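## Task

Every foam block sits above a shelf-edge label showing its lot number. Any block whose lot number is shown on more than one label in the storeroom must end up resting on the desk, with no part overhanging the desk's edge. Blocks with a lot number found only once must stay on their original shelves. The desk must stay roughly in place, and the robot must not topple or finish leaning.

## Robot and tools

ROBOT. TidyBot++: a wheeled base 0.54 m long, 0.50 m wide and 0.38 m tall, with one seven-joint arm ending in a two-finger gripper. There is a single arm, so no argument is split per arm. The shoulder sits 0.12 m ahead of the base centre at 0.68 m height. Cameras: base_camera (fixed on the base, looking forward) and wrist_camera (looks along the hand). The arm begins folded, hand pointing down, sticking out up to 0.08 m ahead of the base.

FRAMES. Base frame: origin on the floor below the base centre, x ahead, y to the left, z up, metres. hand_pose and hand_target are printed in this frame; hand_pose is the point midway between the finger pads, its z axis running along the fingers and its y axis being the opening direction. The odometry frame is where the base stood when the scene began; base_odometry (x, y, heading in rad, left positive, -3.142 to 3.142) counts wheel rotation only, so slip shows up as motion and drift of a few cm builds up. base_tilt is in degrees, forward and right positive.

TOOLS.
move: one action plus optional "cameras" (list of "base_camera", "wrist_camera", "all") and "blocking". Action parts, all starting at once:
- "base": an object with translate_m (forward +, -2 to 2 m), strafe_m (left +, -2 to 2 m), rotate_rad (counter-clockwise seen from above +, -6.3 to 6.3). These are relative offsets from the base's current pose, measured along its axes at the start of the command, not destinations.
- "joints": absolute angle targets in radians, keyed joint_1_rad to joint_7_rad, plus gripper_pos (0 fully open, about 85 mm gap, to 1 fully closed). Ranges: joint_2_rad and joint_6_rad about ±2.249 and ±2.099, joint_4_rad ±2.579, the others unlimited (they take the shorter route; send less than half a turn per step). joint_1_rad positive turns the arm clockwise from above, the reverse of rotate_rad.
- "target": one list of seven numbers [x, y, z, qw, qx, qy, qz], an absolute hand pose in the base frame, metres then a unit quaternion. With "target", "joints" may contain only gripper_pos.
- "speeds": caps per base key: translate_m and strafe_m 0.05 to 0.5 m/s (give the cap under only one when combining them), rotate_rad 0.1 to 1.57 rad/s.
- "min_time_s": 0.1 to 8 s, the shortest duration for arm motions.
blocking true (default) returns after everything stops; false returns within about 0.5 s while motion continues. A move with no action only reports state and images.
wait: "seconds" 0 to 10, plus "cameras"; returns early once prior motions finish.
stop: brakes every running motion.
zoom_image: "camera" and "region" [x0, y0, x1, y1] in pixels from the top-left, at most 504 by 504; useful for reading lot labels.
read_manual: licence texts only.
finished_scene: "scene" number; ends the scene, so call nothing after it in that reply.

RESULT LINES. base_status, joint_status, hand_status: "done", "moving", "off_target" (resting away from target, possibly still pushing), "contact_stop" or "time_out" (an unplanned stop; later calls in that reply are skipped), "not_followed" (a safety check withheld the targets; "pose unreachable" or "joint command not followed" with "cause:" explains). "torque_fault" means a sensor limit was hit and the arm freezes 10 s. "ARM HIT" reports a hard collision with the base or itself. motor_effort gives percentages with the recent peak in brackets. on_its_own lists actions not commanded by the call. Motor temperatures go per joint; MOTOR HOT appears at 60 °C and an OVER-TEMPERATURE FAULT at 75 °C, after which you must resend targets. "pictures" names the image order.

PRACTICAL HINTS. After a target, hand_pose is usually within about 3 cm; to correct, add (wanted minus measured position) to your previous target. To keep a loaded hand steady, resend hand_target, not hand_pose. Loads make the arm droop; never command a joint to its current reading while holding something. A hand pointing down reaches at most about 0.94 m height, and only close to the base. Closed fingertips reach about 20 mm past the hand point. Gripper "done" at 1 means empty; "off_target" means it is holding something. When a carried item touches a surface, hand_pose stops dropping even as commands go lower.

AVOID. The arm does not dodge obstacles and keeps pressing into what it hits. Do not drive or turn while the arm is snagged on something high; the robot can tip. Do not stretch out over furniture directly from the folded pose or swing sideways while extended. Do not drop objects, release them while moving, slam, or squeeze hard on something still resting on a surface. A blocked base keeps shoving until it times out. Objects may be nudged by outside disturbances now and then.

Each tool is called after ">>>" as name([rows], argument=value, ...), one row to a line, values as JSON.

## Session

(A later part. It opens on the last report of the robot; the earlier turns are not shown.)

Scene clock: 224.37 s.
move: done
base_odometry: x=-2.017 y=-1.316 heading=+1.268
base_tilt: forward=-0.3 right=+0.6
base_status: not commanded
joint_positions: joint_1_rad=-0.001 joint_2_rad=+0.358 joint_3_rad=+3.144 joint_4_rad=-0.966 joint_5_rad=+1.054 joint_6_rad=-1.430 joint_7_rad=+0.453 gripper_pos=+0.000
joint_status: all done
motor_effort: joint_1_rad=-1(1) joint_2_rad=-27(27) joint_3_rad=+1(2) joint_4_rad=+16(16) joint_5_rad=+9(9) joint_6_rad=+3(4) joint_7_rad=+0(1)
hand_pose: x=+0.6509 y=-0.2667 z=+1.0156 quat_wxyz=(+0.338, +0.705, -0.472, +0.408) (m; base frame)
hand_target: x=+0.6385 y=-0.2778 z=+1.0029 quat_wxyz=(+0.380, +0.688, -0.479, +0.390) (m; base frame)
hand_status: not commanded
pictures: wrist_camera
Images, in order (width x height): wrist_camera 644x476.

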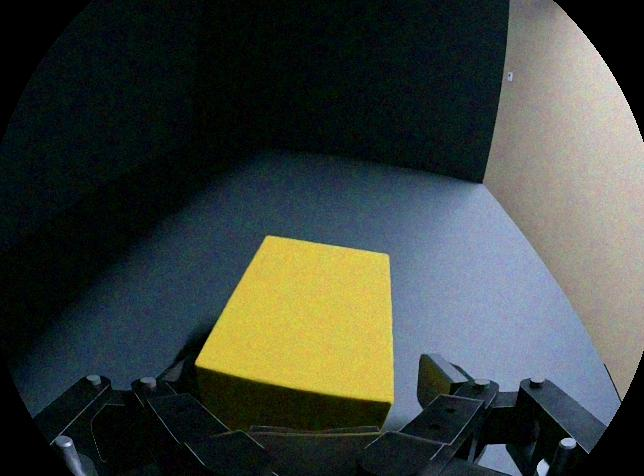

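>>> move(joints={"gripper_pos": 0.6}, cameras=["wrist_camera"])

Scene clock: 225.77 s.
move: off_target
base_odometry: x=-2.017 y=-1.316 heading=+1.268
base_tilt: forward=-0.3 right=+0.6
base_status: not commanded
joint_positions: joint_1_rad=-0.001 joint_2_rad=+0.358 joint_3_rad=+3.144 joint_4_rad=-0.966 joint_5_rad=+1.063 joint_6_rad=-1.430 joint_7_rad=+0.451 gripper_pos=+0.383
joint_status: gripper_pos off_target (ended at +0.383, target +0.600)
motor_effort: joint_1_rad=+0(1) joint_2_rad=-24(26) joint_3_rad=+2(2) joint_4_rad=+14(16) joint_5_rad=+7(9) joint_6_rad=+2(3) joint_7_rad=+0(0)
hand_pose: x=+0.6502 y=-0.2682 z=+1.0181 quat_wxyz=(+0.341, +0.702, -0.472, +0.410) (m; base frame)
hand_target: x=+0.6385 y=-0.2778 z=+1.0029 quat_wxyz=(+0.380, +0.688, -0.479, +0.390) (m; base frame)
hand_status: not commanded
pictures: wrist_camera
Images, in order (width x height): wrist_camera 644x476.

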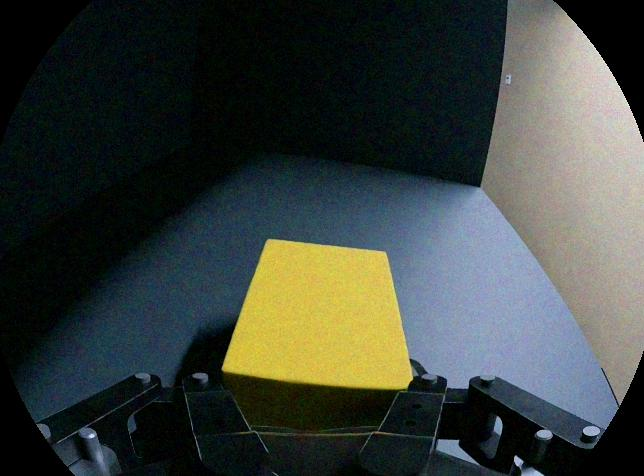

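>>> move(joints={"joint_4_rad": -0.6}, min_time_s=1.8)

>>> move(base={"translate_m": -0.25}, speeds={"translate_m": 0.25}, cameras=["wrist_camera", "base_camera"])

Scene clock: 228.37 s.
move: done
base_odometry: x=-2.017 y=-1.316 heading=+1.268
base_tilt: forward=-0.3 right=+0.6
base_status: not commanded
joint_positions: joint_1_rad=-0.001 joint_2_rad=+0.358 joint_3_rad=+3.144 joint_4_rad=-0.625 joint_5_rad=+1.063 joint_6_rad=-1.433 joint_7_rad=+0.451 gripper_pos=+0.383
joint_status: all done
motor_effort: joint_1_rad=-1(1) joint_2_rad=-25(28) joint_3_rad=+2(2) joint_4_rad=+14(17) joint_5_rad=+7(9) joint_6_rad=+6(6) joint_7_rad=+0(1)
hand_pose: x=+0.6468 y=-0.2682 z=+1.1495 quat_wxyz=(+0.256, +0.622, -0.524, +0.522) (m; base frame)
hand_target: x=+0.6365 y=-0.2779 z=+1.1512 quat_wxyz=(+0.276, +0.596, -0.546, +0.520) (m; base frame)
hand_status: not commanded
pictures: none

Scene clock: 230.27 s.
move: done
base_odometry: x=-2.092 y=-1.554 heading=+1.268
base_tilt: forward=-0.3 right=+0.6
base_status: done
joint_positions: joint_1_rad=-0.001 joint_2_rad=+0.363 joint_3_rad=+3.144 joint_4_rad=-0.623 joint_5_rad=+1.064 joint_6_rad=-1.434 joint_7_rad=+0.451 gripper_pos=+0.383
joint_status: not commanded
motor_effort: joint_1_rad=-1(3) joint_2_rad=-25(29) joint_3_rad=+1(3) joint_4_rad=+14(16) joint_5_rad=+8(9) joint_6_rad=+6(7) joint_7_rad=+0(1)
hand_pose: x=+0.6484 y=-0.2686 z=+1.1477 quat_wxyz=(+0.258, +0.623, -0.524, +0.521) (m; base frame)
hand_target: x=+0.6365 y=-0.2779 z=+1.1512 quat_wxyz=(+0.276, +0.596, -0.546, +0.520) (m; base frame)
hand_status: not commanded
pictures: base_camera, wrist_camera
Images, in order (width x height): base_camera 644x364, wrist_camera 644x476.

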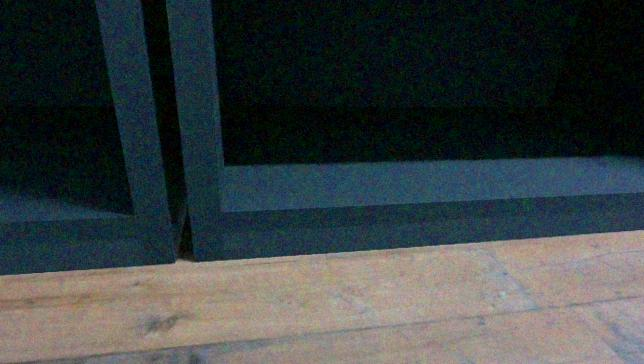

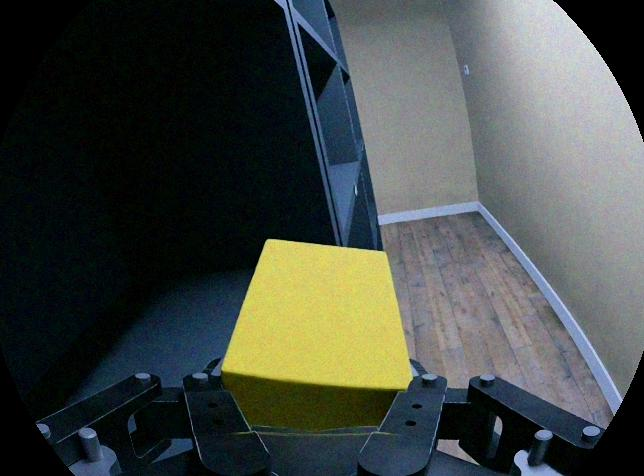

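>>> move(joints={"joint_2_rad": -0.2})

>>> move(joints={"joint_1_rad": 0, "joint_2_rad": -0.8, "joint_3_rad": 3.14, "joint_4_rad": -2.4, "joint_5_rad": 0, "joint_6_rad": -0.1, "joint_7_rad": 1.57}, min_time_s=1.8, base={"rotate_rad": 0.158})

>>> move(base={"strafe_m": -1.8})

>>> move(base={"strafe_m": -1.54}, cameras=["wrist_camera", "base_camera"])

Scene clock: 232.70 s.
move: done
base_odometry: x=-2.092 y=-1.554 heading=+1.268
base_tilt: forward=-0.4 right=+0.6
base_status: not commanded
joint_positions: joint_1_rad=-0.001 joint_2_rad=-0.204 joint_3_rad=+3.144 joint_4_rad=-0.613 joint_5_rad=+1.066 joint_6_rad=-1.434 joint_7_rad=+0.451 gripper_pos=+0.383
joint_status: all done
motor_effort: joint_1_rad=+0(1) joint_2_rad=-2(29) joint_3_rad=-1(2) joint_4_rad=+9(16) joint_5_rad=+4(9) joint_6_rad=+9(10) joint_7_rad=+0(1)
hand_pose: x=+0.3124 y=-0.2692 z=+1.3620 quat_wxyz=(+0.099, +0.448, -0.576, +0.677) (m; base frame)
hand_target: x=+0.2932 y=-0.2779 z=+1.3584 quat_wxyz=(+0.108, +0.421, -0.602, +0.669) (m; base frame)
hand_status: not commanded
pictures: none

Scene clock: 236.00 s.
move: done
base_odometry: x=-2.092 y=-1.555 heading=+1.427
base_tilt: forward=-0.4 right=+0.6
base_status: done
joint_positions: joint_1_rad=-0.001 joint_2_rad=-0.779 joint_3_rad=+3.144 joint_4_rad=-2.358 joint_5_rad=+0.071 joint_6_rad=-0.169 joint_7_rad=+1.526 gripper_pos=+0.383
joint_status: all done
motor_effort: joint_1_rad=+0(2) joint_2_rad=+3(4) joint_3_rad=+1(2) joint_4_rad=+19(21) joint_5_rad=+1(6) joint_6_rad=+9(11) joint_7_rad=+0(1)
hand_pose: x=+0.4441 y=-0.0028 z=+0.9237 quat_wxyz=(+0.012, +0.767, +0.005, +0.642) (m; base frame)
hand_target: x=+0.4401 y=+0.0020 z=+0.9257 quat_wxyz=(+0.000, +0.751, +0.001, +0.660) (m; base frame)
hand_status: not commanded
pictures: none

Scene clock: 240.93 s.
move: done
base_odometry: x=-0.310 y=-1.813 heading=+1.428
base_tilt: forward=-0.3 right=+0.6
base_status: done
joint_positions: joint_1_rad=-0.001 joint_2_rad=-0.780 joint_3_rad=+3.143 joint_4_rad=-2.358 joint_5_rad=+0.069 joint_6_rad=-0.168 joint_7_rad=+1.527 gripper_pos=+0.383
joint_status: not commanded
motor_effort: joint_1_rad=+0(1) joint_2_rad=+3(5) joint_3_rad=+1(2) joint_4_rad=+20(21) joint_5_rad=+1(1) joint_6_rad=+9(10) joint_7_rad=+0(1)
hand_pose: x=+0.4439 y=-0.0026 z=+0.9245 quat_wxyz=(+0.012, +0.766, +0.005, +0.643) (m; base frame)
hand_target: x=+0.4401 y=+0.0020 z=+0.9257 quat_wxyz=(+0.000, +0.751, +0.001, +0.660) (m; base frame)
hand_status: not commanded
pictures: none

Scene clock: 245.37 s.
move: done
base_odometry: x=+1.214 y=-2.033 heading=+1.428
base_tilt: forward=-0.4 right=+0.6
base_status: done
joint_positions: joint_1_rad=-0.001 joint_2_rad=-0.780 joint_3_rad=+3.143 joint_4_rad=-2.358 joint_5_rad=+0.069 joint_6_rad=-0.168 joint_7_rad=+1.527 gripper_pos=+0.383
joint_status: not commanded
motor_effort: joint_1_rad=+0(1) joint_2_rad=+3(4) joint_3_rad=+1(2) joint_4_rad=+19(21) joint_5_rad=+1(1) joint_6_rad=+9(10) joint_7_rad=+0(1)
hand_pose: x=+0.4439 y=-0.0025 z=+0.9245 quat_wxyz=(+0.012, +0.766, +0.005, +0.643) (m; base frame)
hand_target: x=+0.4401 y=+0.0020 z=+0.9257 quat_wxyz=(+0.000, +0.751, +0.001, +0.660) (m; base frame)
hand_status: not commanded
pictures: base_camera, wrist_camera
Images, in order (width x height): base_camera 644x364, wrist_camera 644x476.

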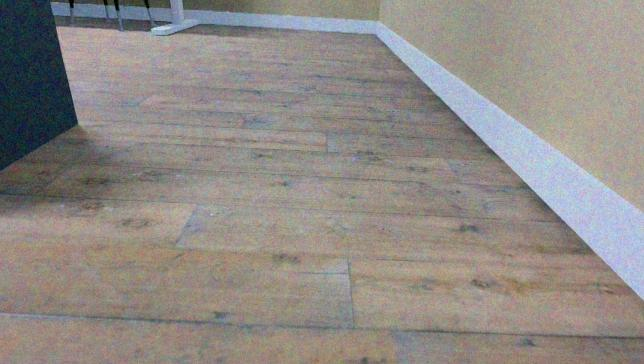

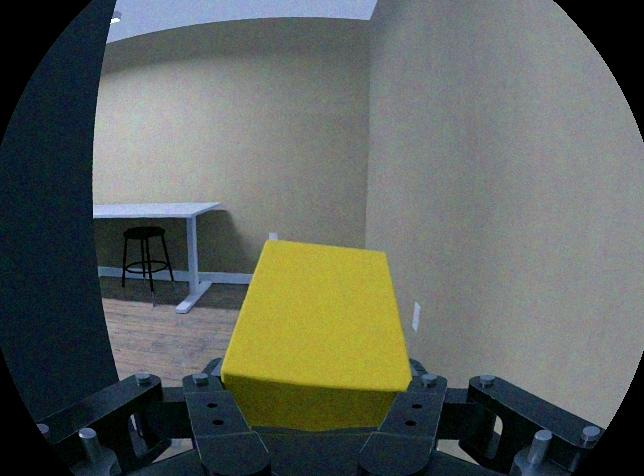

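>>> move(base={"translate_m": 1.85})

>>> move(base={"translate_m": 0.34, "strafe_m": 1.69}, cameras=["wrist_camera", "base_camera"])

Scene clock: 250.57 s.
move: done
base_odometry: x=+1.477 y=-0.202 heading=+1.428
base_tilt: forward=-0.3 right=+0.6
base_status: done
joint_positions: joint_1_rad=-0.001 joint_2_rad=-0.787 joint_3_rad=+3.143 joint_4_rad=-2.359 joint_5_rad=+0.068 joint_6_rad=-0.165 joint_7_rad=+1.527 gripper_pos=+0.383
joint_status: not commanded
motor_effort: joint_1_rad=+0(1) joint_2_rad=+3(5) joint_3_rad=+1(1) joint_4_rad=+20(21) joint_5_rad=+1(1) joint_6_rad=+9(10) joint_7_rad=+0(1)
hand_pose: x=+0.4424 y=-0.0025 z=+0.9272 quat_wxyz=(+0.011, +0.763, +0.005, +0.646) (m; base frame)
hand_target: x=+0.4401 y=+0.0020 z=+0.9257 quat_wxyz=(+0.000, +0.751, +0.001, +0.660) (m; base frame)
hand_status: not commanded
pictures: none

Scene clock: 255.20 s.
move: done
base_odometry: x=-0.147 y=+0.375 heading=+1.428
base_tilt: forward=-0.3 right=+0.6
base_status: done
joint_positions: joint_1_rad=-0.001 joint_2_rad=-0.787 joint_3_rad=+3.143 joint_4_rad=-2.359 joint_5_rad=+0.068 joint_6_rad=-0.165 joint_7_rad=+1.527 gripper_pos=+0.383
joint_status: not commanded
motor_effort: joint_1_rad=-1(1) joint_2_rad=+3(4) joint_3_rad=+1(2) joint_4_rad=+20(20) joint_5_rad=+1(1) joint_6_rad=+9(10) joint_7_rad=+0(1)
hand_pose: x=+0.4424 y=-0.0025 z=+0.9273 quat_wxyz=(+0.011, +0.763, +0.005, +0.646) (m; base frame)
hand_target: x=+0.4401 y=+0.0020 z=+0.9257 quat_wxyz=(+0.000, +0.751, +0.001, +0.660) (m; base frame)
hand_status: not commanded
pictures: base_camera, wrist_camera
Images, in order (width x height): base_camera 644x364, wrist_camera 644x476.

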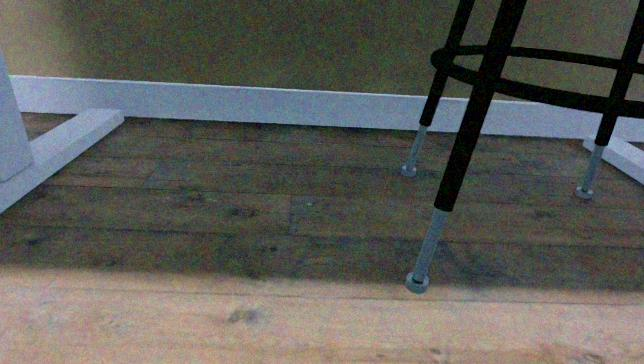

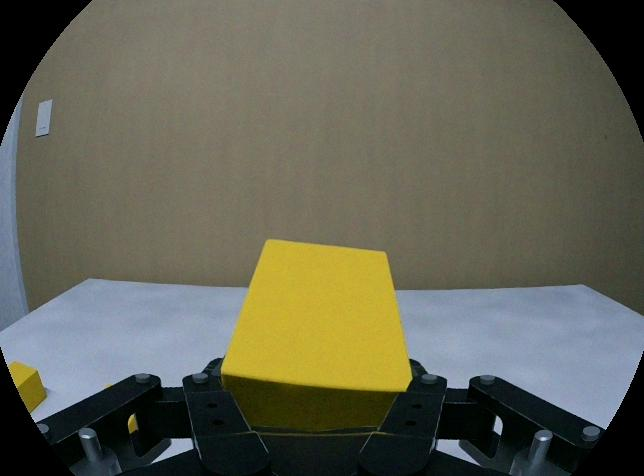

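>>> move(joints={"joint_1_rad": 0.015, "joint_2_rad": -0.2, "joint_3_rad": 3.14, "joint_4_rad": -2.1, "joint_5_rad": -0.05, "joint_6_rad": -0.09, "joint_7_rad": 1.7}, min_time_s=1.5)

>>> move(joints={"joint_2_rad": -0.105, "joint_4_rad": -2.33, "joint_6_rad": 0.19}, min_time_s=1.8)

>>> move(joints={"joint_2_rad": -0.064, "joint_4_rad": -2.39, "joint_6_rad": 0.285}, min_time_s=1.8, cameras=["wrist_camera"])

Scene clock: 257.37 s.
move: done
base_odometry: x=-0.147 y=+0.375 heading=+1.428
base_tilt: forward=-0.3 right=+0.6
base_status: not commanded
joint_positions: joint_1_rad=-0.001 joint_2_rad=-0.221 joint_3_rad=+3.143 joint_4_rad=-2.131 joint_5_rad=+0.020 joint_6_rad=-0.156 joint_7_rad=+1.656 gripper_pos=+0.383
joint_status: all done
motor_effort: joint_1_rad=-1(2) joint_2_rad=-11(12) joint_3_rad=+1(2) joint_4_rad=+18(21) joint_5_rad=+1(2) joint_6_rad=+8(10) joint_7_rad=+0(1)
hand_pose: x=+0.5973 y=+0.0000 z=+0.8400 quat_wxyz=(+0.028, +0.858, +0.044, +0.512) (m; base frame)
hand_target: x=+0.6172 y=-0.0039 z=+0.8659 quat_wxyz=(+0.024, +0.838, +0.029, +0.544) (m; base frame)
hand_status: not commanded
pictures: none

Scene clock: 259.77 s.
move: done
base_odometry: x=-0.147 y=+0.375 heading=+1.428
base_tilt: forward=-0.3 right=+0.6
base_status: not commanded
joint_positions: joint_1_rad=-0.001 joint_2_rad=-0.132 joint_3_rad=+3.143 joint_4_rad=-2.293 joint_5_rad=+0.020 joint_6_rad=+0.123 joint_7_rad=+1.657 gripper_pos=+0.383
joint_status: all done
motor_effort: joint_1_rad=-1(1) joint_2_rad=-12(13) joint_3_rad=+0(1) joint_4_rad=+16(19) joint_5_rad=+1(1) joint_6_rad=+8(10) joint_7_rad=+0(1)
hand_pose: x=+0.6028 y=+0.0017 z=+0.7841 quat_wxyz=(+0.027, +0.850, +0.045, +0.524) (m; base frame)
hand_target: x=+0.6026 y=-0.0081 z=+0.7696 quat_wxyz=(+0.029, +0.850, +0.026, +0.525) (m; base frame)
hand_status: not commanded
pictures: none

Scene clock: 261.87 s.
move: done
base_odometry: x=-0.147 y=+0.375 heading=+1.428
base_tilt: forward=-0.3 right=+0.6
base_status: not commanded
joint_positions: joint_1_rad=-0.001 joint_2_rad=-0.094 joint_3_rad=+3.143 joint_4_rad=-2.351 joint_5_rad=+0.020 joint_6_rad=+0.218 joint_7_rad=+1.657 gripper_pos=+0.383
joint_status: all done
motor_effort: joint_1_rad=+0(1) joint_2_rad=-13(14) joint_3_rad=+0(1) joint_4_rad=+16(18) joint_5_rad=+0(1) joint_6_rad=+8(9) joint_7_rad=+0(1)
hand_pose: x=+0.6004 y=+0.0023 z=+0.7608 quat_wxyz=(+0.026, +0.851, +0.046, +0.523) (m; base frame)
hand_target: x=+0.5983 y=-0.0094 z=+0.7451 quat_wxyz=(+0.031, +0.852, +0.025, +0.522) (m; base frame)
hand_status: not commanded
pictures: wrist_camera
Images, in order (width x height): wrist_camera 644x476.

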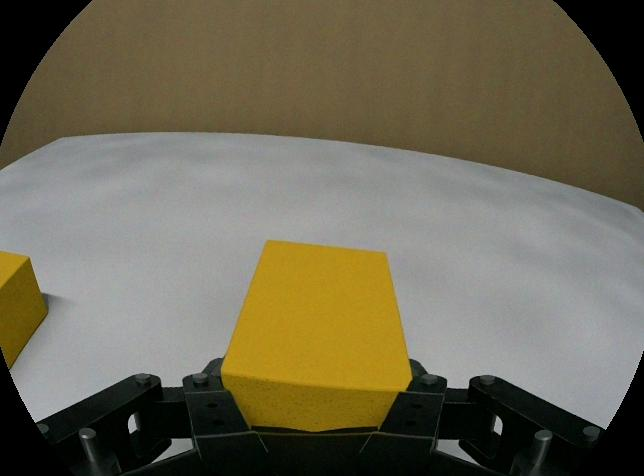

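>>> move(joints={"joint_2_rad": -0.05, "joint_4_rad": -2.412, "joint_6_rad": 0.322}, min_time_s=1.3)

>>> move(joints={"joint_2_rad": -0.039, "joint_4_rad": -2.428, "joint_6_rad": 0.346}, min_time_s=1.2)

>>> move(joints={"joint_2_rad": -0.028, "joint_4_rad": -2.444, "joint_6_rad": 0.368}, min_time_s=1.2, cameras=["wrist_camera"])

Scene clock: 263.73 s.
move: done
base_odometry: x=-0.147 y=+0.375 heading=+1.428
base_tilt: forward=-0.3 right=+0.6
base_status: not commanded
joint_positions: joint_1_rad=-0.001 joint_2_rad=-0.080 joint_3_rad=+3.143 joint_4_rad=-2.373 joint_5_rad=+0.020 joint_6_rad=+0.255 joint_7_rad=+1.657 gripper_pos=+0.383
joint_status: all done
motor_effort: joint_1_rad=-1(1) joint_2_rad=-13(14) joint_3_rad=+0(1) joint_4_rad=+16(17) joint_5_rad=+1(1) joint_6_rad=+9(9) joint_7_rad=+0(1)
hand_pose: x=+0.5991 y=+0.0025 z=+0.7533 quat_wxyz=(+0.026, +0.850, +0.046, +0.524) (m; base frame)
hand_target: x=+0.5964 y=-0.0100 z=+0.7376 quat_wxyz=(+0.032, +0.852, +0.025, +0.522) (m; base frame)
hand_status: not commanded
pictures: none

Scene clock: 265.23 s.
move: done
base_odometry: x=-0.147 y=+0.375 heading=+1.428
base_tilt: forward=-0.3 right=+0.6
base_status: not commanded
joint_positions: joint_1_rad=-0.001 joint_2_rad=-0.070 joint_3_rad=+3.143 joint_4_rad=-2.389 joint_5_rad=+0.020 joint_6_rad=+0.280 joint_7_rad=+1.657 gripper_pos=+0.383
joint_status: all done
motor_effort: joint_1_rad=-1(1) joint_2_rad=-12(14) joint_3_rad=+0(0) joint_4_rad=+15(17) joint_5_rad=+1(1) joint_6_rad=+9(10) joint_7_rad=+0(1)
hand_pose: x=+0.5976 y=+0.0027 z=+0.7469 quat_wxyz=(+0.025, +0.851, +0.046, +0.523) (m; base frame)
hand_target: x=+0.5945 y=-0.0103 z=+0.7311 quat_wxyz=(+0.032, +0.853, +0.025, +0.521) (m; base frame)
hand_status: not commanded
pictures: none

Scene clock: 266.73 s.
move: done
base_odometry: x=-0.147 y=+0.375 heading=+1.428
base_tilt: forward=-0.4 right=+0.6
base_status: not commanded
joint_positions: joint_1_rad=-0.001 joint_2_rad=-0.064 joint_3_rad=+3.143 joint_4_rad=-2.402 joint_5_rad=+0.019 joint_6_rad=+0.308 joint_7_rad=+1.657 gripper_pos=+0.383
joint_status: all done
motor_effort: joint_1_rad=-1(1) joint_2_rad=-12(14) joint_3_rad=+0(0) joint_4_rad=+14(16) joint_5_rad=+1(1) joint_6_rad=+7(9) joint_7_rad=+0(1)
hand_pose: x=+0.5974 y=+0.0028 z=+0.7458 quat_wxyz=(+0.025, +0.848, +0.046, +0.527) (m; base frame)
hand_target: x=+0.5921 y=-0.0106 z=+0.7242 quat_wxyz=(+0.033, +0.854, +0.025, +0.519) (m; base frame)
hand_status: not commanded
pictures: wrist_camera
Images, in order (width x height): wrist_camera 644x476.

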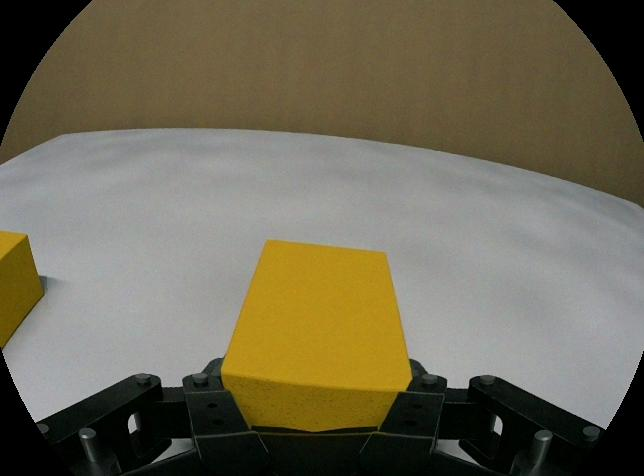

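>>> move(joints={"joint_2_rad": -0.032, "joint_4_rad": -2.437, "joint_6_rad": 0.355}, min_time_s=0.6)

>>> move(joints={"gripper_pos": 0.05})

>>> move(joints={"joint_2_rad": -0.35, "joint_4_rad": -2.25, "joint_6_rad": 0.05}, min_time_s=1.6)

>>> move(joints={"joint_1_rad": 0, "joint_2_rad": -0.8, "joint_4_rad": -2.5, "joint_5_rad": 0, "joint_6_rad": 0.13, "joint_7_rad": 1.57}, base={"translate_m": -0.4}, cameras=["wrist_camera"])

Scene clock: 267.90 s.
move: done
base_odometry: x=-0.147 y=+0.375 heading=+1.428
base_tilt: forward=-0.3 right=+0.6
base_status: not commanded
joint_positions: joint_1_rad=-0.001 joint_2_rad=-0.064 joint_3_rad=+3.143 joint_4_rad=-2.402 joint_5_rad=+0.019 joint_6_rad=+0.308 joint_7_rad=+1.657 gripper_pos=+0.383
joint_status: all done
motor_effort: joint_1_rad=-1(1) joint_2_rad=-12(12) joint_3_rad=+0(0) joint_4_rad=+14(15) joint_5_rad=+1(1) joint_6_rad=+7(9) joint_7_rad=+0(1)
hand_pose: x=+0.5974 y=+0.0028 z=+0.7458 quat_wxyz=(+0.025, +0.848, +0.046, +0.527) (m; base frame)
hand_target: x=+0.5927 y=-0.0104 z=+0.7259 quat_wxyz=(+0.032, +0.854, +0.025, +0.518) (m; base frame)
hand_status: not commanded
pictures: none

Scene clock: 268.73 s.
move: done
base_odometry: x=-0.147 y=+0.375 heading=+1.428
base_tilt: forward=-0.3 right=+0.6
base_status: not commanded
joint_positions: joint_1_rad=-0.001 joint_2_rad=-0.061 joint_3_rad=+3.143 joint_4_rad=-2.402 joint_5_rad=+0.019 joint_6_rad=+0.308 joint_7_rad=+1.657 gripper_pos=+0.050
joint_status: all done
motor_effort: joint_1_rad=+0(1) joint_2_rad=-12(13) joint_3_rad=+0(0) joint_4_rad=+15(16) joint_5_rad=+1(1) joint_6_rad=+8(9) joint_7_rad=+0(1)
hand_pose: x=+0.5976 y=+0.0028 z=+0.7441 quat_wxyz=(+0.025, +0.849, +0.046, +0.526) (m; base frame)
hand_target: x=+0.5927 y=-0.0104 z=+0.7259 quat_wxyz=(+0.032, +0.854, +0.025, +0.518) (m; base frame)
hand_status: not commanded
pictures: none

Scene clock: 270.93 s.
move: done
base_odometry: x=-0.147 y=+0.375 heading=+1.428
base_tilt: forward=-0.3 right=+0.6
base_status: not commanded
joint_positions: joint_1_rad=-0.001 joint_2_rad=-0.339 joint_3_rad=+3.143 joint_4_rad=-2.276 joint_5_rad=+0.019 joint_6_rad=+0.107 joint_7_rad=+1.657 gripper_pos=+0.050
joint_status: all done
motor_effort: joint_1_rad=+0(1) joint_2_rad=-7(14) joint_3_rad=+1(1) joint_4_rad=+18(20) joint_5_rad=+0(1) joint_6_rad=+9(10) joint_7_rad=+0(1)
hand_pose: x=+0.5735 y=+0.0016 z=+0.8865 quat_wxyz=(+0.031, +0.791, +0.042, +0.609) (m; base frame)
hand_target: x=+0.5714 y=-0.0054 z=+0.8896 quat_wxyz=(+0.029, +0.798, +0.026, +0.601) (m; base frame)
hand_status: not commanded
pictures: none

Scene clock: 273.10 s.
move: done
base_odometry: x=-0.205 y=-0.021 heading=+1.427
base_tilt: forward=-0.4 right=+0.6
base_status: done
joint_positions: joint_1_rad=-0.001 joint_2_rad=-0.793 joint_3_rad=+3.143 joint_4_rad=-2.457 joint_5_rad=+0.019 joint_6_rad=+0.107 joint_7_rad=+1.613 gripper_pos=+0.050
joint_status: all done
motor_effort: joint_1_rad=-1(2) joint_2_rad=+4(10) joint_3_rad=+1(1) joint_4_rad=+19(20) joint_5_rad=+1(2) joint_6_rad=+9(11) joint_7_rad=+0(1)
hand_pose: x=+0.4435 y=+0.0016 z=+0.9520 quat_wxyz=(+0.021, +0.702, +0.022, +0.712) (m; base frame)
hand_target: x=+0.4402 y=+0.0020 z=+0.9347 quat_wxyz=(+0.000, +0.707, +0.001, +0.707) (m; base frame)
hand_status: not commanded
pictures: wrist_camera
Images, in order (width x height): wrist_camera 644x476.

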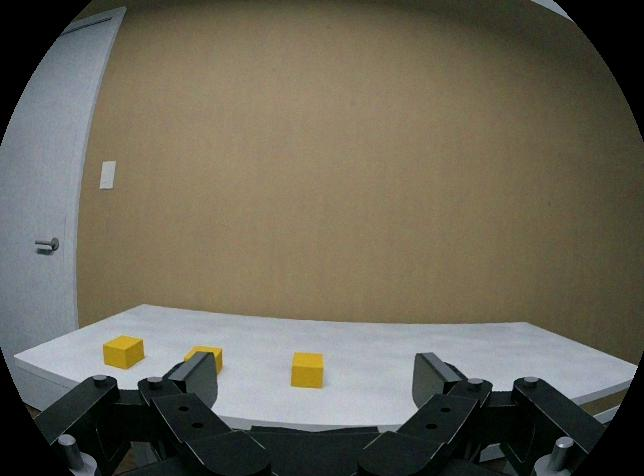

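>>> move(base={"rotate_rad": 1.57}, joints={"joint_1_rad": 0, "joint_2_rad": -0.8, "joint_3_rad": 3.14, "joint_4_rad": -2.5, "joint_5_rad": 0, "joint_6_rad": -0.3, "joint_7_rad": 1.57})

>>> move(base={"translate_m": 1.4, "strafe_m": -0.5}, cameras=["wrist_camera"])

Scene clock: 276.20 s.
move: done
base_odometry: x=-0.205 y=-0.021 heading=+2.996
base_tilt: forward=-0.4 right=+0.6
base_status: done
joint_positions: joint_1_rad=-0.001 joint_2_rad=-0.793 joint_3_rad=+3.143 joint_4_rad=-2.470 joint_5_rad=+0.019 joint_6_rad=-0.259 joint_7_rad=+1.613 gripper_pos=+0.050
joint_status: all done
motor_effort: joint_1_rad=-1(1) joint_2_rad=+4(5) joint_3_rad=+1(2) joint_4_rad=+19(22) joint_5_rad=+1(2) joint_6_rad=+9(10) joint_7_rad=+0(1)
hand_pose: x=+0.4227 y=-0.0004 z=+0.8327 quat_wxyz=(+0.019, +0.823, +0.023, +0.567) (m; base frame)
hand_target: x=+0.4120 y=+0.0018 z=+0.8049 quat_wxyz=(+0.000, +0.841, +0.000, +0.540) (m; base frame)
hand_status: not commanded
pictures: none

Scene clock: 280.20 s.
move: done
base_odometry: x=-1.518 y=+0.677 heading=+2.997
base_tilt: forward=-0.3 right=+0.6
base_status: done
joint_positions: joint_1_rad=-0.001 joint_2_rad=-0.794 joint_3_rad=+3.143 joint_4_rad=-2.470 joint_5_rad=+0.019 joint_6_rad=-0.259 joint_7_rad=+1.613 gripper_pos=+0.050
joint_status: not commanded
motor_effort: joint_1_rad=+0(1) joint_2_rad=+4(7) joint_3_rad=+1(1) joint_4_rad=+19(20) joint_5_rad=+1(1) joint_6_rad=+9(9) joint_7_rad=+0(1)
hand_pose: x=+0.4225 y=-0.0004 z=+0.8329 quat_wxyz=(+0.019, +0.823, +0.023, +0.567) (m; base frame)
hand_target: x=+0.4120 y=+0.0018 z=+0.8049 quat_wxyz=(+0.000, +0.841, +0.000, +0.540) (m; base frame)
hand_status: not commanded
pictures: wrist_camera
Images, in order (width x height): wrist_camera 644x476.

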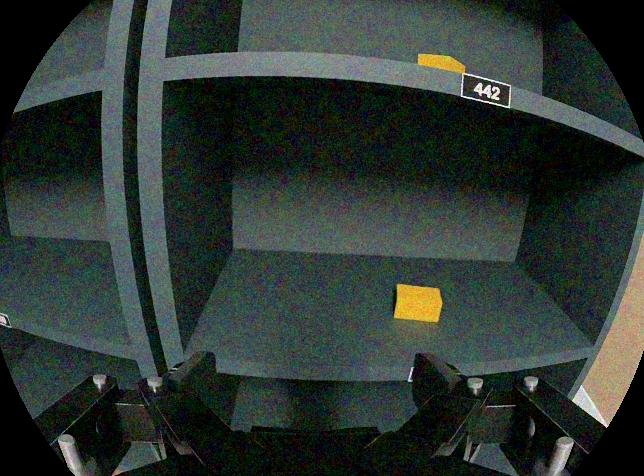

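>>> move(base={"strafe_m": -0.22, "translate_m": -0.06}, joints={"joint_6_rad": -0.42}, cameras=["wrist_camera"])

>>> zoom_image(camera="wrist_camera", region=[290, 310, 370, 360])

Scene clock: 282.07 s.
move: done
base_odometry: x=-1.427 y=+0.886 heading=+2.998
base_tilt: forward=-0.4 right=+0.6
base_status: done
joint_positions: joint_1_rad=-0.001 joint_2_rad=-0.794 joint_3_rad=+3.143 joint_4_rad=-2.474 joint_5_rad=+0.019 joint_6_rad=-0.385 joint_7_rad=+1.613 gripper_pos=+0.050
joint_status: all done
motor_effort: joint_1_rad=-1(1) joint_2_rad=+4(5) joint_3_rad=+1(2) joint_4_rad=+18(20) joint_5_rad=+1(1) joint_6_rad=+8(10) joint_7_rad=+0(1)
hand_pose: x=+0.4055 y=-0.0011 z=+0.7948 quat_wxyz=(+0.018, +0.858, +0.023, +0.512) (m; base frame)
hand_target: x=+0.3944 y=+0.0018 z=+0.7719 quat_wxyz=(+0.000, +0.872, +0.000, +0.489) (m; base frame)
hand_status: not commanded
pictures: wrist_camera
Images, in order (width x height): wrist_camera 644x476.

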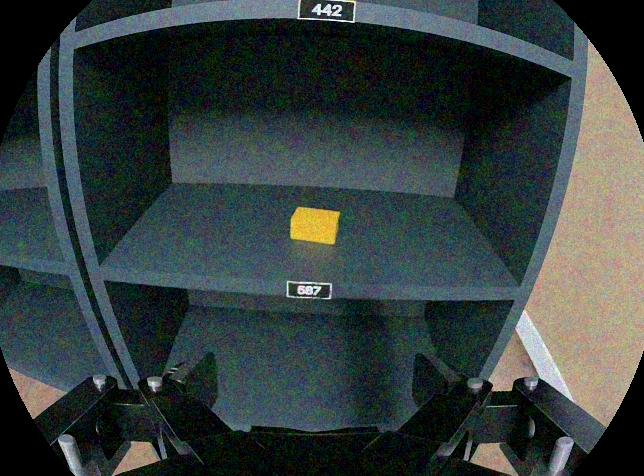

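Scaled by 6.300.

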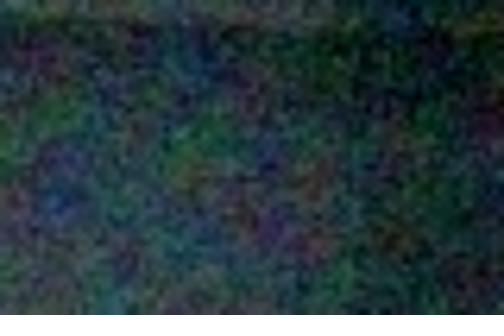

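>>> zoom_image(camera="wrist_camera", region=[280, 275, 340, 305])

Scaled by 8.400.

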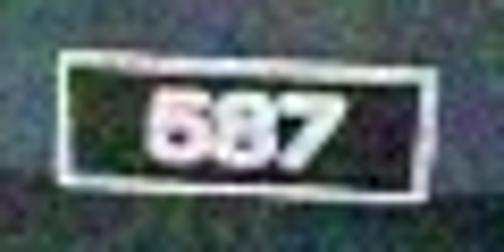

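>>> move(base={"translate_m": -0.64, "strafe_m": 0.67, "rotate_rad": -1.572})

>>> move(base={"strafe_m": -1.4})

>>> move(base={"strafe_m": -1.0})

>>> move(base={"translate_m": -1.82}, cameras=["wrist_camera", "base_camera"])

Scene clock: 286.83 s.
move: done
base_odometry: x=-0.889 y=+0.131 heading=+1.426
base_tilt: forward=-0.4 right=+0.6
base_status: done
joint_positions: joint_1_rad=-0.001 joint_2_rad=-0.794 joint_3_rad=+3.143 joint_4_rad=-2.474 joint_5_rad=+0.019 joint_6_rad=-0.385 joint_7_rad=+1.613 gripper_pos=+0.050
joint_status: not commanded
motor_effort: joint_1_rad=-1(1) joint_2_rad=+4(6) joint_3_rad=+0(1) joint_4_rad=+19(20) joint_5_rad=+1(1) joint_6_rad=+8(9) joint_7_rad=+0(1)
hand_pose: x=+0.4055 y=-0.0011 z=+0.7949 quat_wxyz=(+0.018, +0.858, +0.023, +0.512) (m; base frame)
hand_target: x=+0.3944 y=+0.0018 z=+0.7719 quat_wxyz=(+0.000, +0.872, +0.000, +0.489) (m; base frame)
hand_status: not commanded
pictures: none

Scene clock: 290.97 s.
move: done
base_odometry: x=+0.496 y=-0.071 heading=+1.425
base_tilt: forward=-0.4 right=+0.6
base_status: done
joint_positions: joint_1_rad=-0.001 joint_2_rad=-0.794 joint_3_rad=+3.143 joint_4_rad=-2.474 joint_5_rad=+0.019 joint_6_rad=-0.385 joint_7_rad=+1.613 gripper_pos=+0.050
joint_status: not commanded
motor_effort: joint_1_rad=+0(1) joint_2_rad=+4(5) joint_3_rad=+1(2) joint_4_rad=+19(20) joint_5_rad=+1(1) joint_6_rad=+8(9) joint_7_rad=+0(1)
hand_pose: x=+0.4055 y=-0.0011 z=+0.7949 quat_wxyz=(+0.018, +0.858, +0.023, +0.512) (m; base frame)
hand_target: x=+0.3944 y=+0.0018 z=+0.7719 quat_wxyz=(+0.000, +0.872, +0.000, +0.489) (m; base frame)
hand_status: not commanded
pictures: none

Scene clock: 294.33 s.
move: done
base_odometry: x=+1.486 y=-0.216 heading=+1.425
base_tilt: forward=-0.4 right=+0.6
base_status: done
joint_positions: joint_1_rad=-0.001 joint_2_rad=-0.794 joint_3_rad=+3.143 joint_4_rad=-2.474 joint_5_rad=+0.019 joint_6_rad=-0.385 joint_7_rad=+1.613 gripper_pos=+0.050
joint_status: not commanded
motor_effort: joint_1_rad=-1(1) joint_2_rad=+4(5) joint_3_rad=+1(2) joint_4_rad=+19(20) joint_5_rad=+1(1) joint_6_rad=+8(9) joint_7_rad=+0(1)
hand_pose: x=+0.4055 y=-0.0011 z=+0.7949 quat_wxyz=(+0.018, +0.858, +0.023, +0.512) (m; base frame)
hand_target: x=+0.3944 y=+0.0018 z=+0.7719 quat_wxyz=(+0.000, +0.872, +0.000, +0.489) (m; base frame)
hand_status: not commanded
pictures: none

Scene clock: 299.30 s.
move: done
base_odometry: x=+1.222 y=-2.017 heading=+1.425
base_tilt: forward=-0.4 right=+0.6
base_status: done
joint_positions: joint_1_rad=-0.001 joint_2_rad=-0.794 joint_3_rad=+3.143 joint_4_rad=-2.474 joint_5_rad=+0.019 joint_6_rad=-0.385 joint_7_rad=+1.613 gripper_pos=+0.050
joint_status: not commanded
motor_effort: joint_1_rad=-1(1) joint_2_rad=+4(6) joint_3_rad=+1(1) joint_4_rad=+18(20) joint_5_rad=+1(1) joint_6_rad=+8(9) joint_7_rad=-1(1)
hand_pose: x=+0.4055 y=-0.0011 z=+0.7948 quat_wxyz=(+0.018, +0.858, +0.023, +0.512) (m; base frame)
hand_target: x=+0.3944 y=+0.0018 z=+0.7719 quat_wxyz=(+0.000, +0.872, +0.000, +0.489) (m; base frame)
hand_status: not commanded
pictures: base_camera, wrist_camera
Images, in order (width x height): base_camera 644x364, wrist_camera 644x476.

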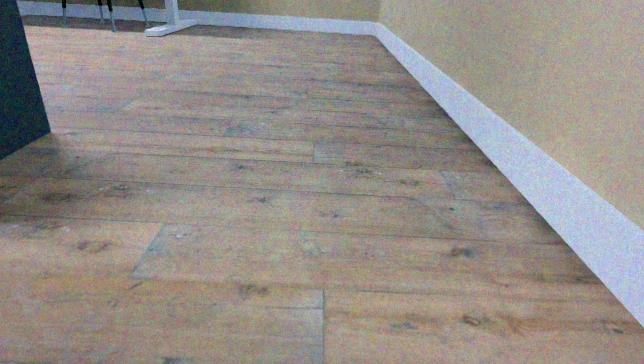

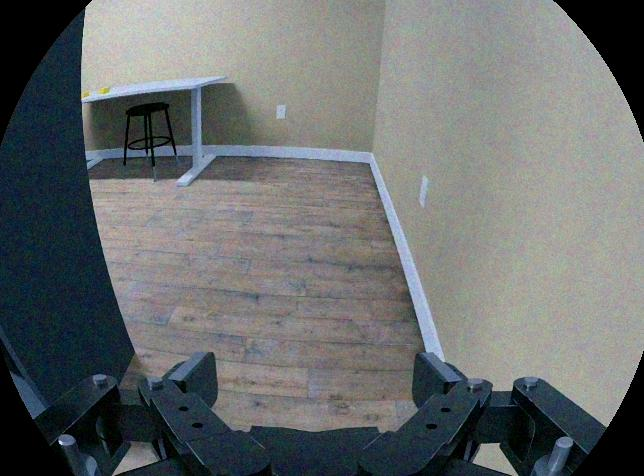

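>>> move(base={"strafe_m": 1.99}, cameras=["wrist_camera"])

Scene clock: 304.77 s.
move: done
base_odometry: x=-0.747 y=-1.728 heading=+1.425
base_tilt: forward=-0.4 right=+0.6
base_status: done
joint_positions: joint_1_rad=-0.001 joint_2_rad=-0.794 joint_3_rad=+3.143 joint_4_rad=-2.474 joint_5_rad=+0.019 joint_6_rad=-0.385 joint_7_rad=+1.613 gripper_pos=+0.050
joint_status: not commanded
motor_effort: joint_1_rad=-1(1) joint_2_rad=+4(5) joint_3_rad=+1(2) joint_4_rad=+19(20) joint_5_rad=+1(1) joint_6_rad=+8(9) joint_7_rad=+0(1)
hand_pose: x=+0.4055 y=-0.0011 z=+0.7948 quat_wxyz=(+0.018, +0.858, +0.023, +0.512) (m; base frame)
hand_target: x=+0.3944 y=+0.0018 z=+0.7719 quat_wxyz=(+0.000, +0.872, +0.000, +0.489) (m; base frame)
hand_status: not commanded
pictures: wrist_camera
Images, in order (width x height): wrist_camera 644x476.

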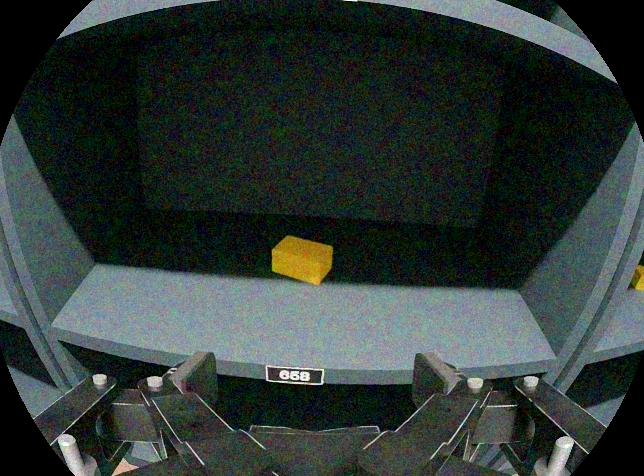

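>>> zoom_image(camera="wrist_camera", region=[260, 355, 330, 395])

Scaled by 7.200.

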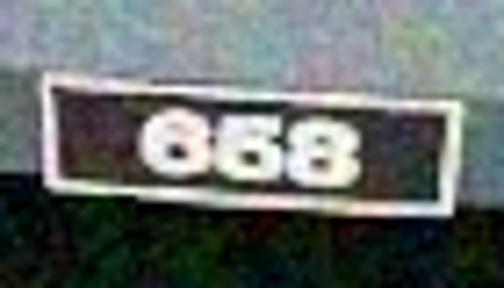

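>>> move(joints={"joint_6_rad": -0.75}, cameras=["wrist_camera"])

Scene clock: 306.73 s.
move: done
base_odometry: x=-0.747 y=-1.728 heading=+1.425
base_tilt: forward=-0.4 right=+0.6
base_status: not commanded
joint_positions: joint_1_rad=-0.001 joint_2_rad=-0.794 joint_3_rad=+3.143 joint_4_rad=-2.479 joint_5_rad=+0.019 joint_6_rad=-0.706 joint_7_rad=+1.613 gripper_pos=+0.050
joint_status: all done
motor_effort: joint_1_rad=-1(1) joint_2_rad=+5(6) joint_3_rad=+1(1) joint_4_rad=+18(21) joint_5_rad=+1(1) joint_6_rad=+6(9) joint_7_rad=+0(1)
hand_pose: x=+0.3435 y=-0.0026 z=+0.7131 quat_wxyz=(+0.016, +0.930, +0.024, +0.366) (m; base frame)
hand_target: x=+0.3274 y=+0.0016 z=+0.6947 quat_wxyz=(+0.000, +0.941, +0.000, +0.339) (m; base frame)
hand_status: not commanded
pictures: wrist_camera
Images, in order (width x height): wrist_camera 644x476.

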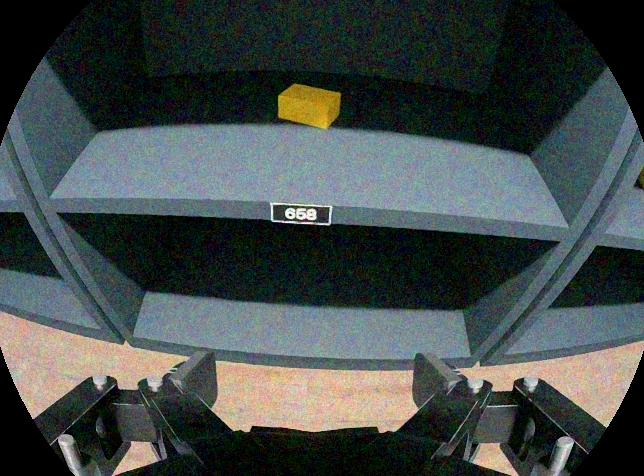

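>>> move(joints={"joint_6_rad": 0.75}, cameras=["wrist_camera"])

Scene clock: 309.10 s.
move: done
base_odometry: x=-0.747 y=-1.728 heading=+1.425
base_tilt: forward=-0.4 right=+0.6
base_status: not commanded
joint_positions: joint_1_rad=-0.001 joint_2_rad=-0.794 joint_3_rad=+3.143 joint_4_rad=-2.479 joint_5_rad=+0.019 joint_6_rad=+0.688 joint_7_rad=+1.613 gripper_pos=+0.050
joint_status: all done
motor_effort: joint_1_rad=-1(1) joint_2_rad=+5(6) joint_3_rad=+1(1) joint_4_rad=+19(20) joint_5_rad=+0(1) joint_6_rad=+8(10) joint_7_rad=+0(1)
hand_pose: x=+0.3929 y=+0.0045 z=+1.1096 quat_wxyz=(+0.022, +0.478, +0.018, +0.878) (m; base frame)
hand_target: x=+0.3821 y=+0.0022 z=+1.1155 quat_wxyz=(-0.001, +0.457, +0.001, +0.889) (m; base frame)
hand_status: not commanded
pictures: wrist_camera
Images, in order (width x height): wrist_camera 644x476.

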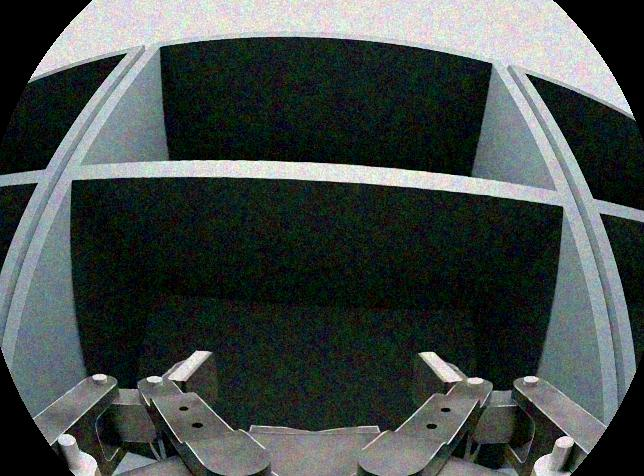

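>>> finished_scene(scene=2)

The scene is finished: the task was done.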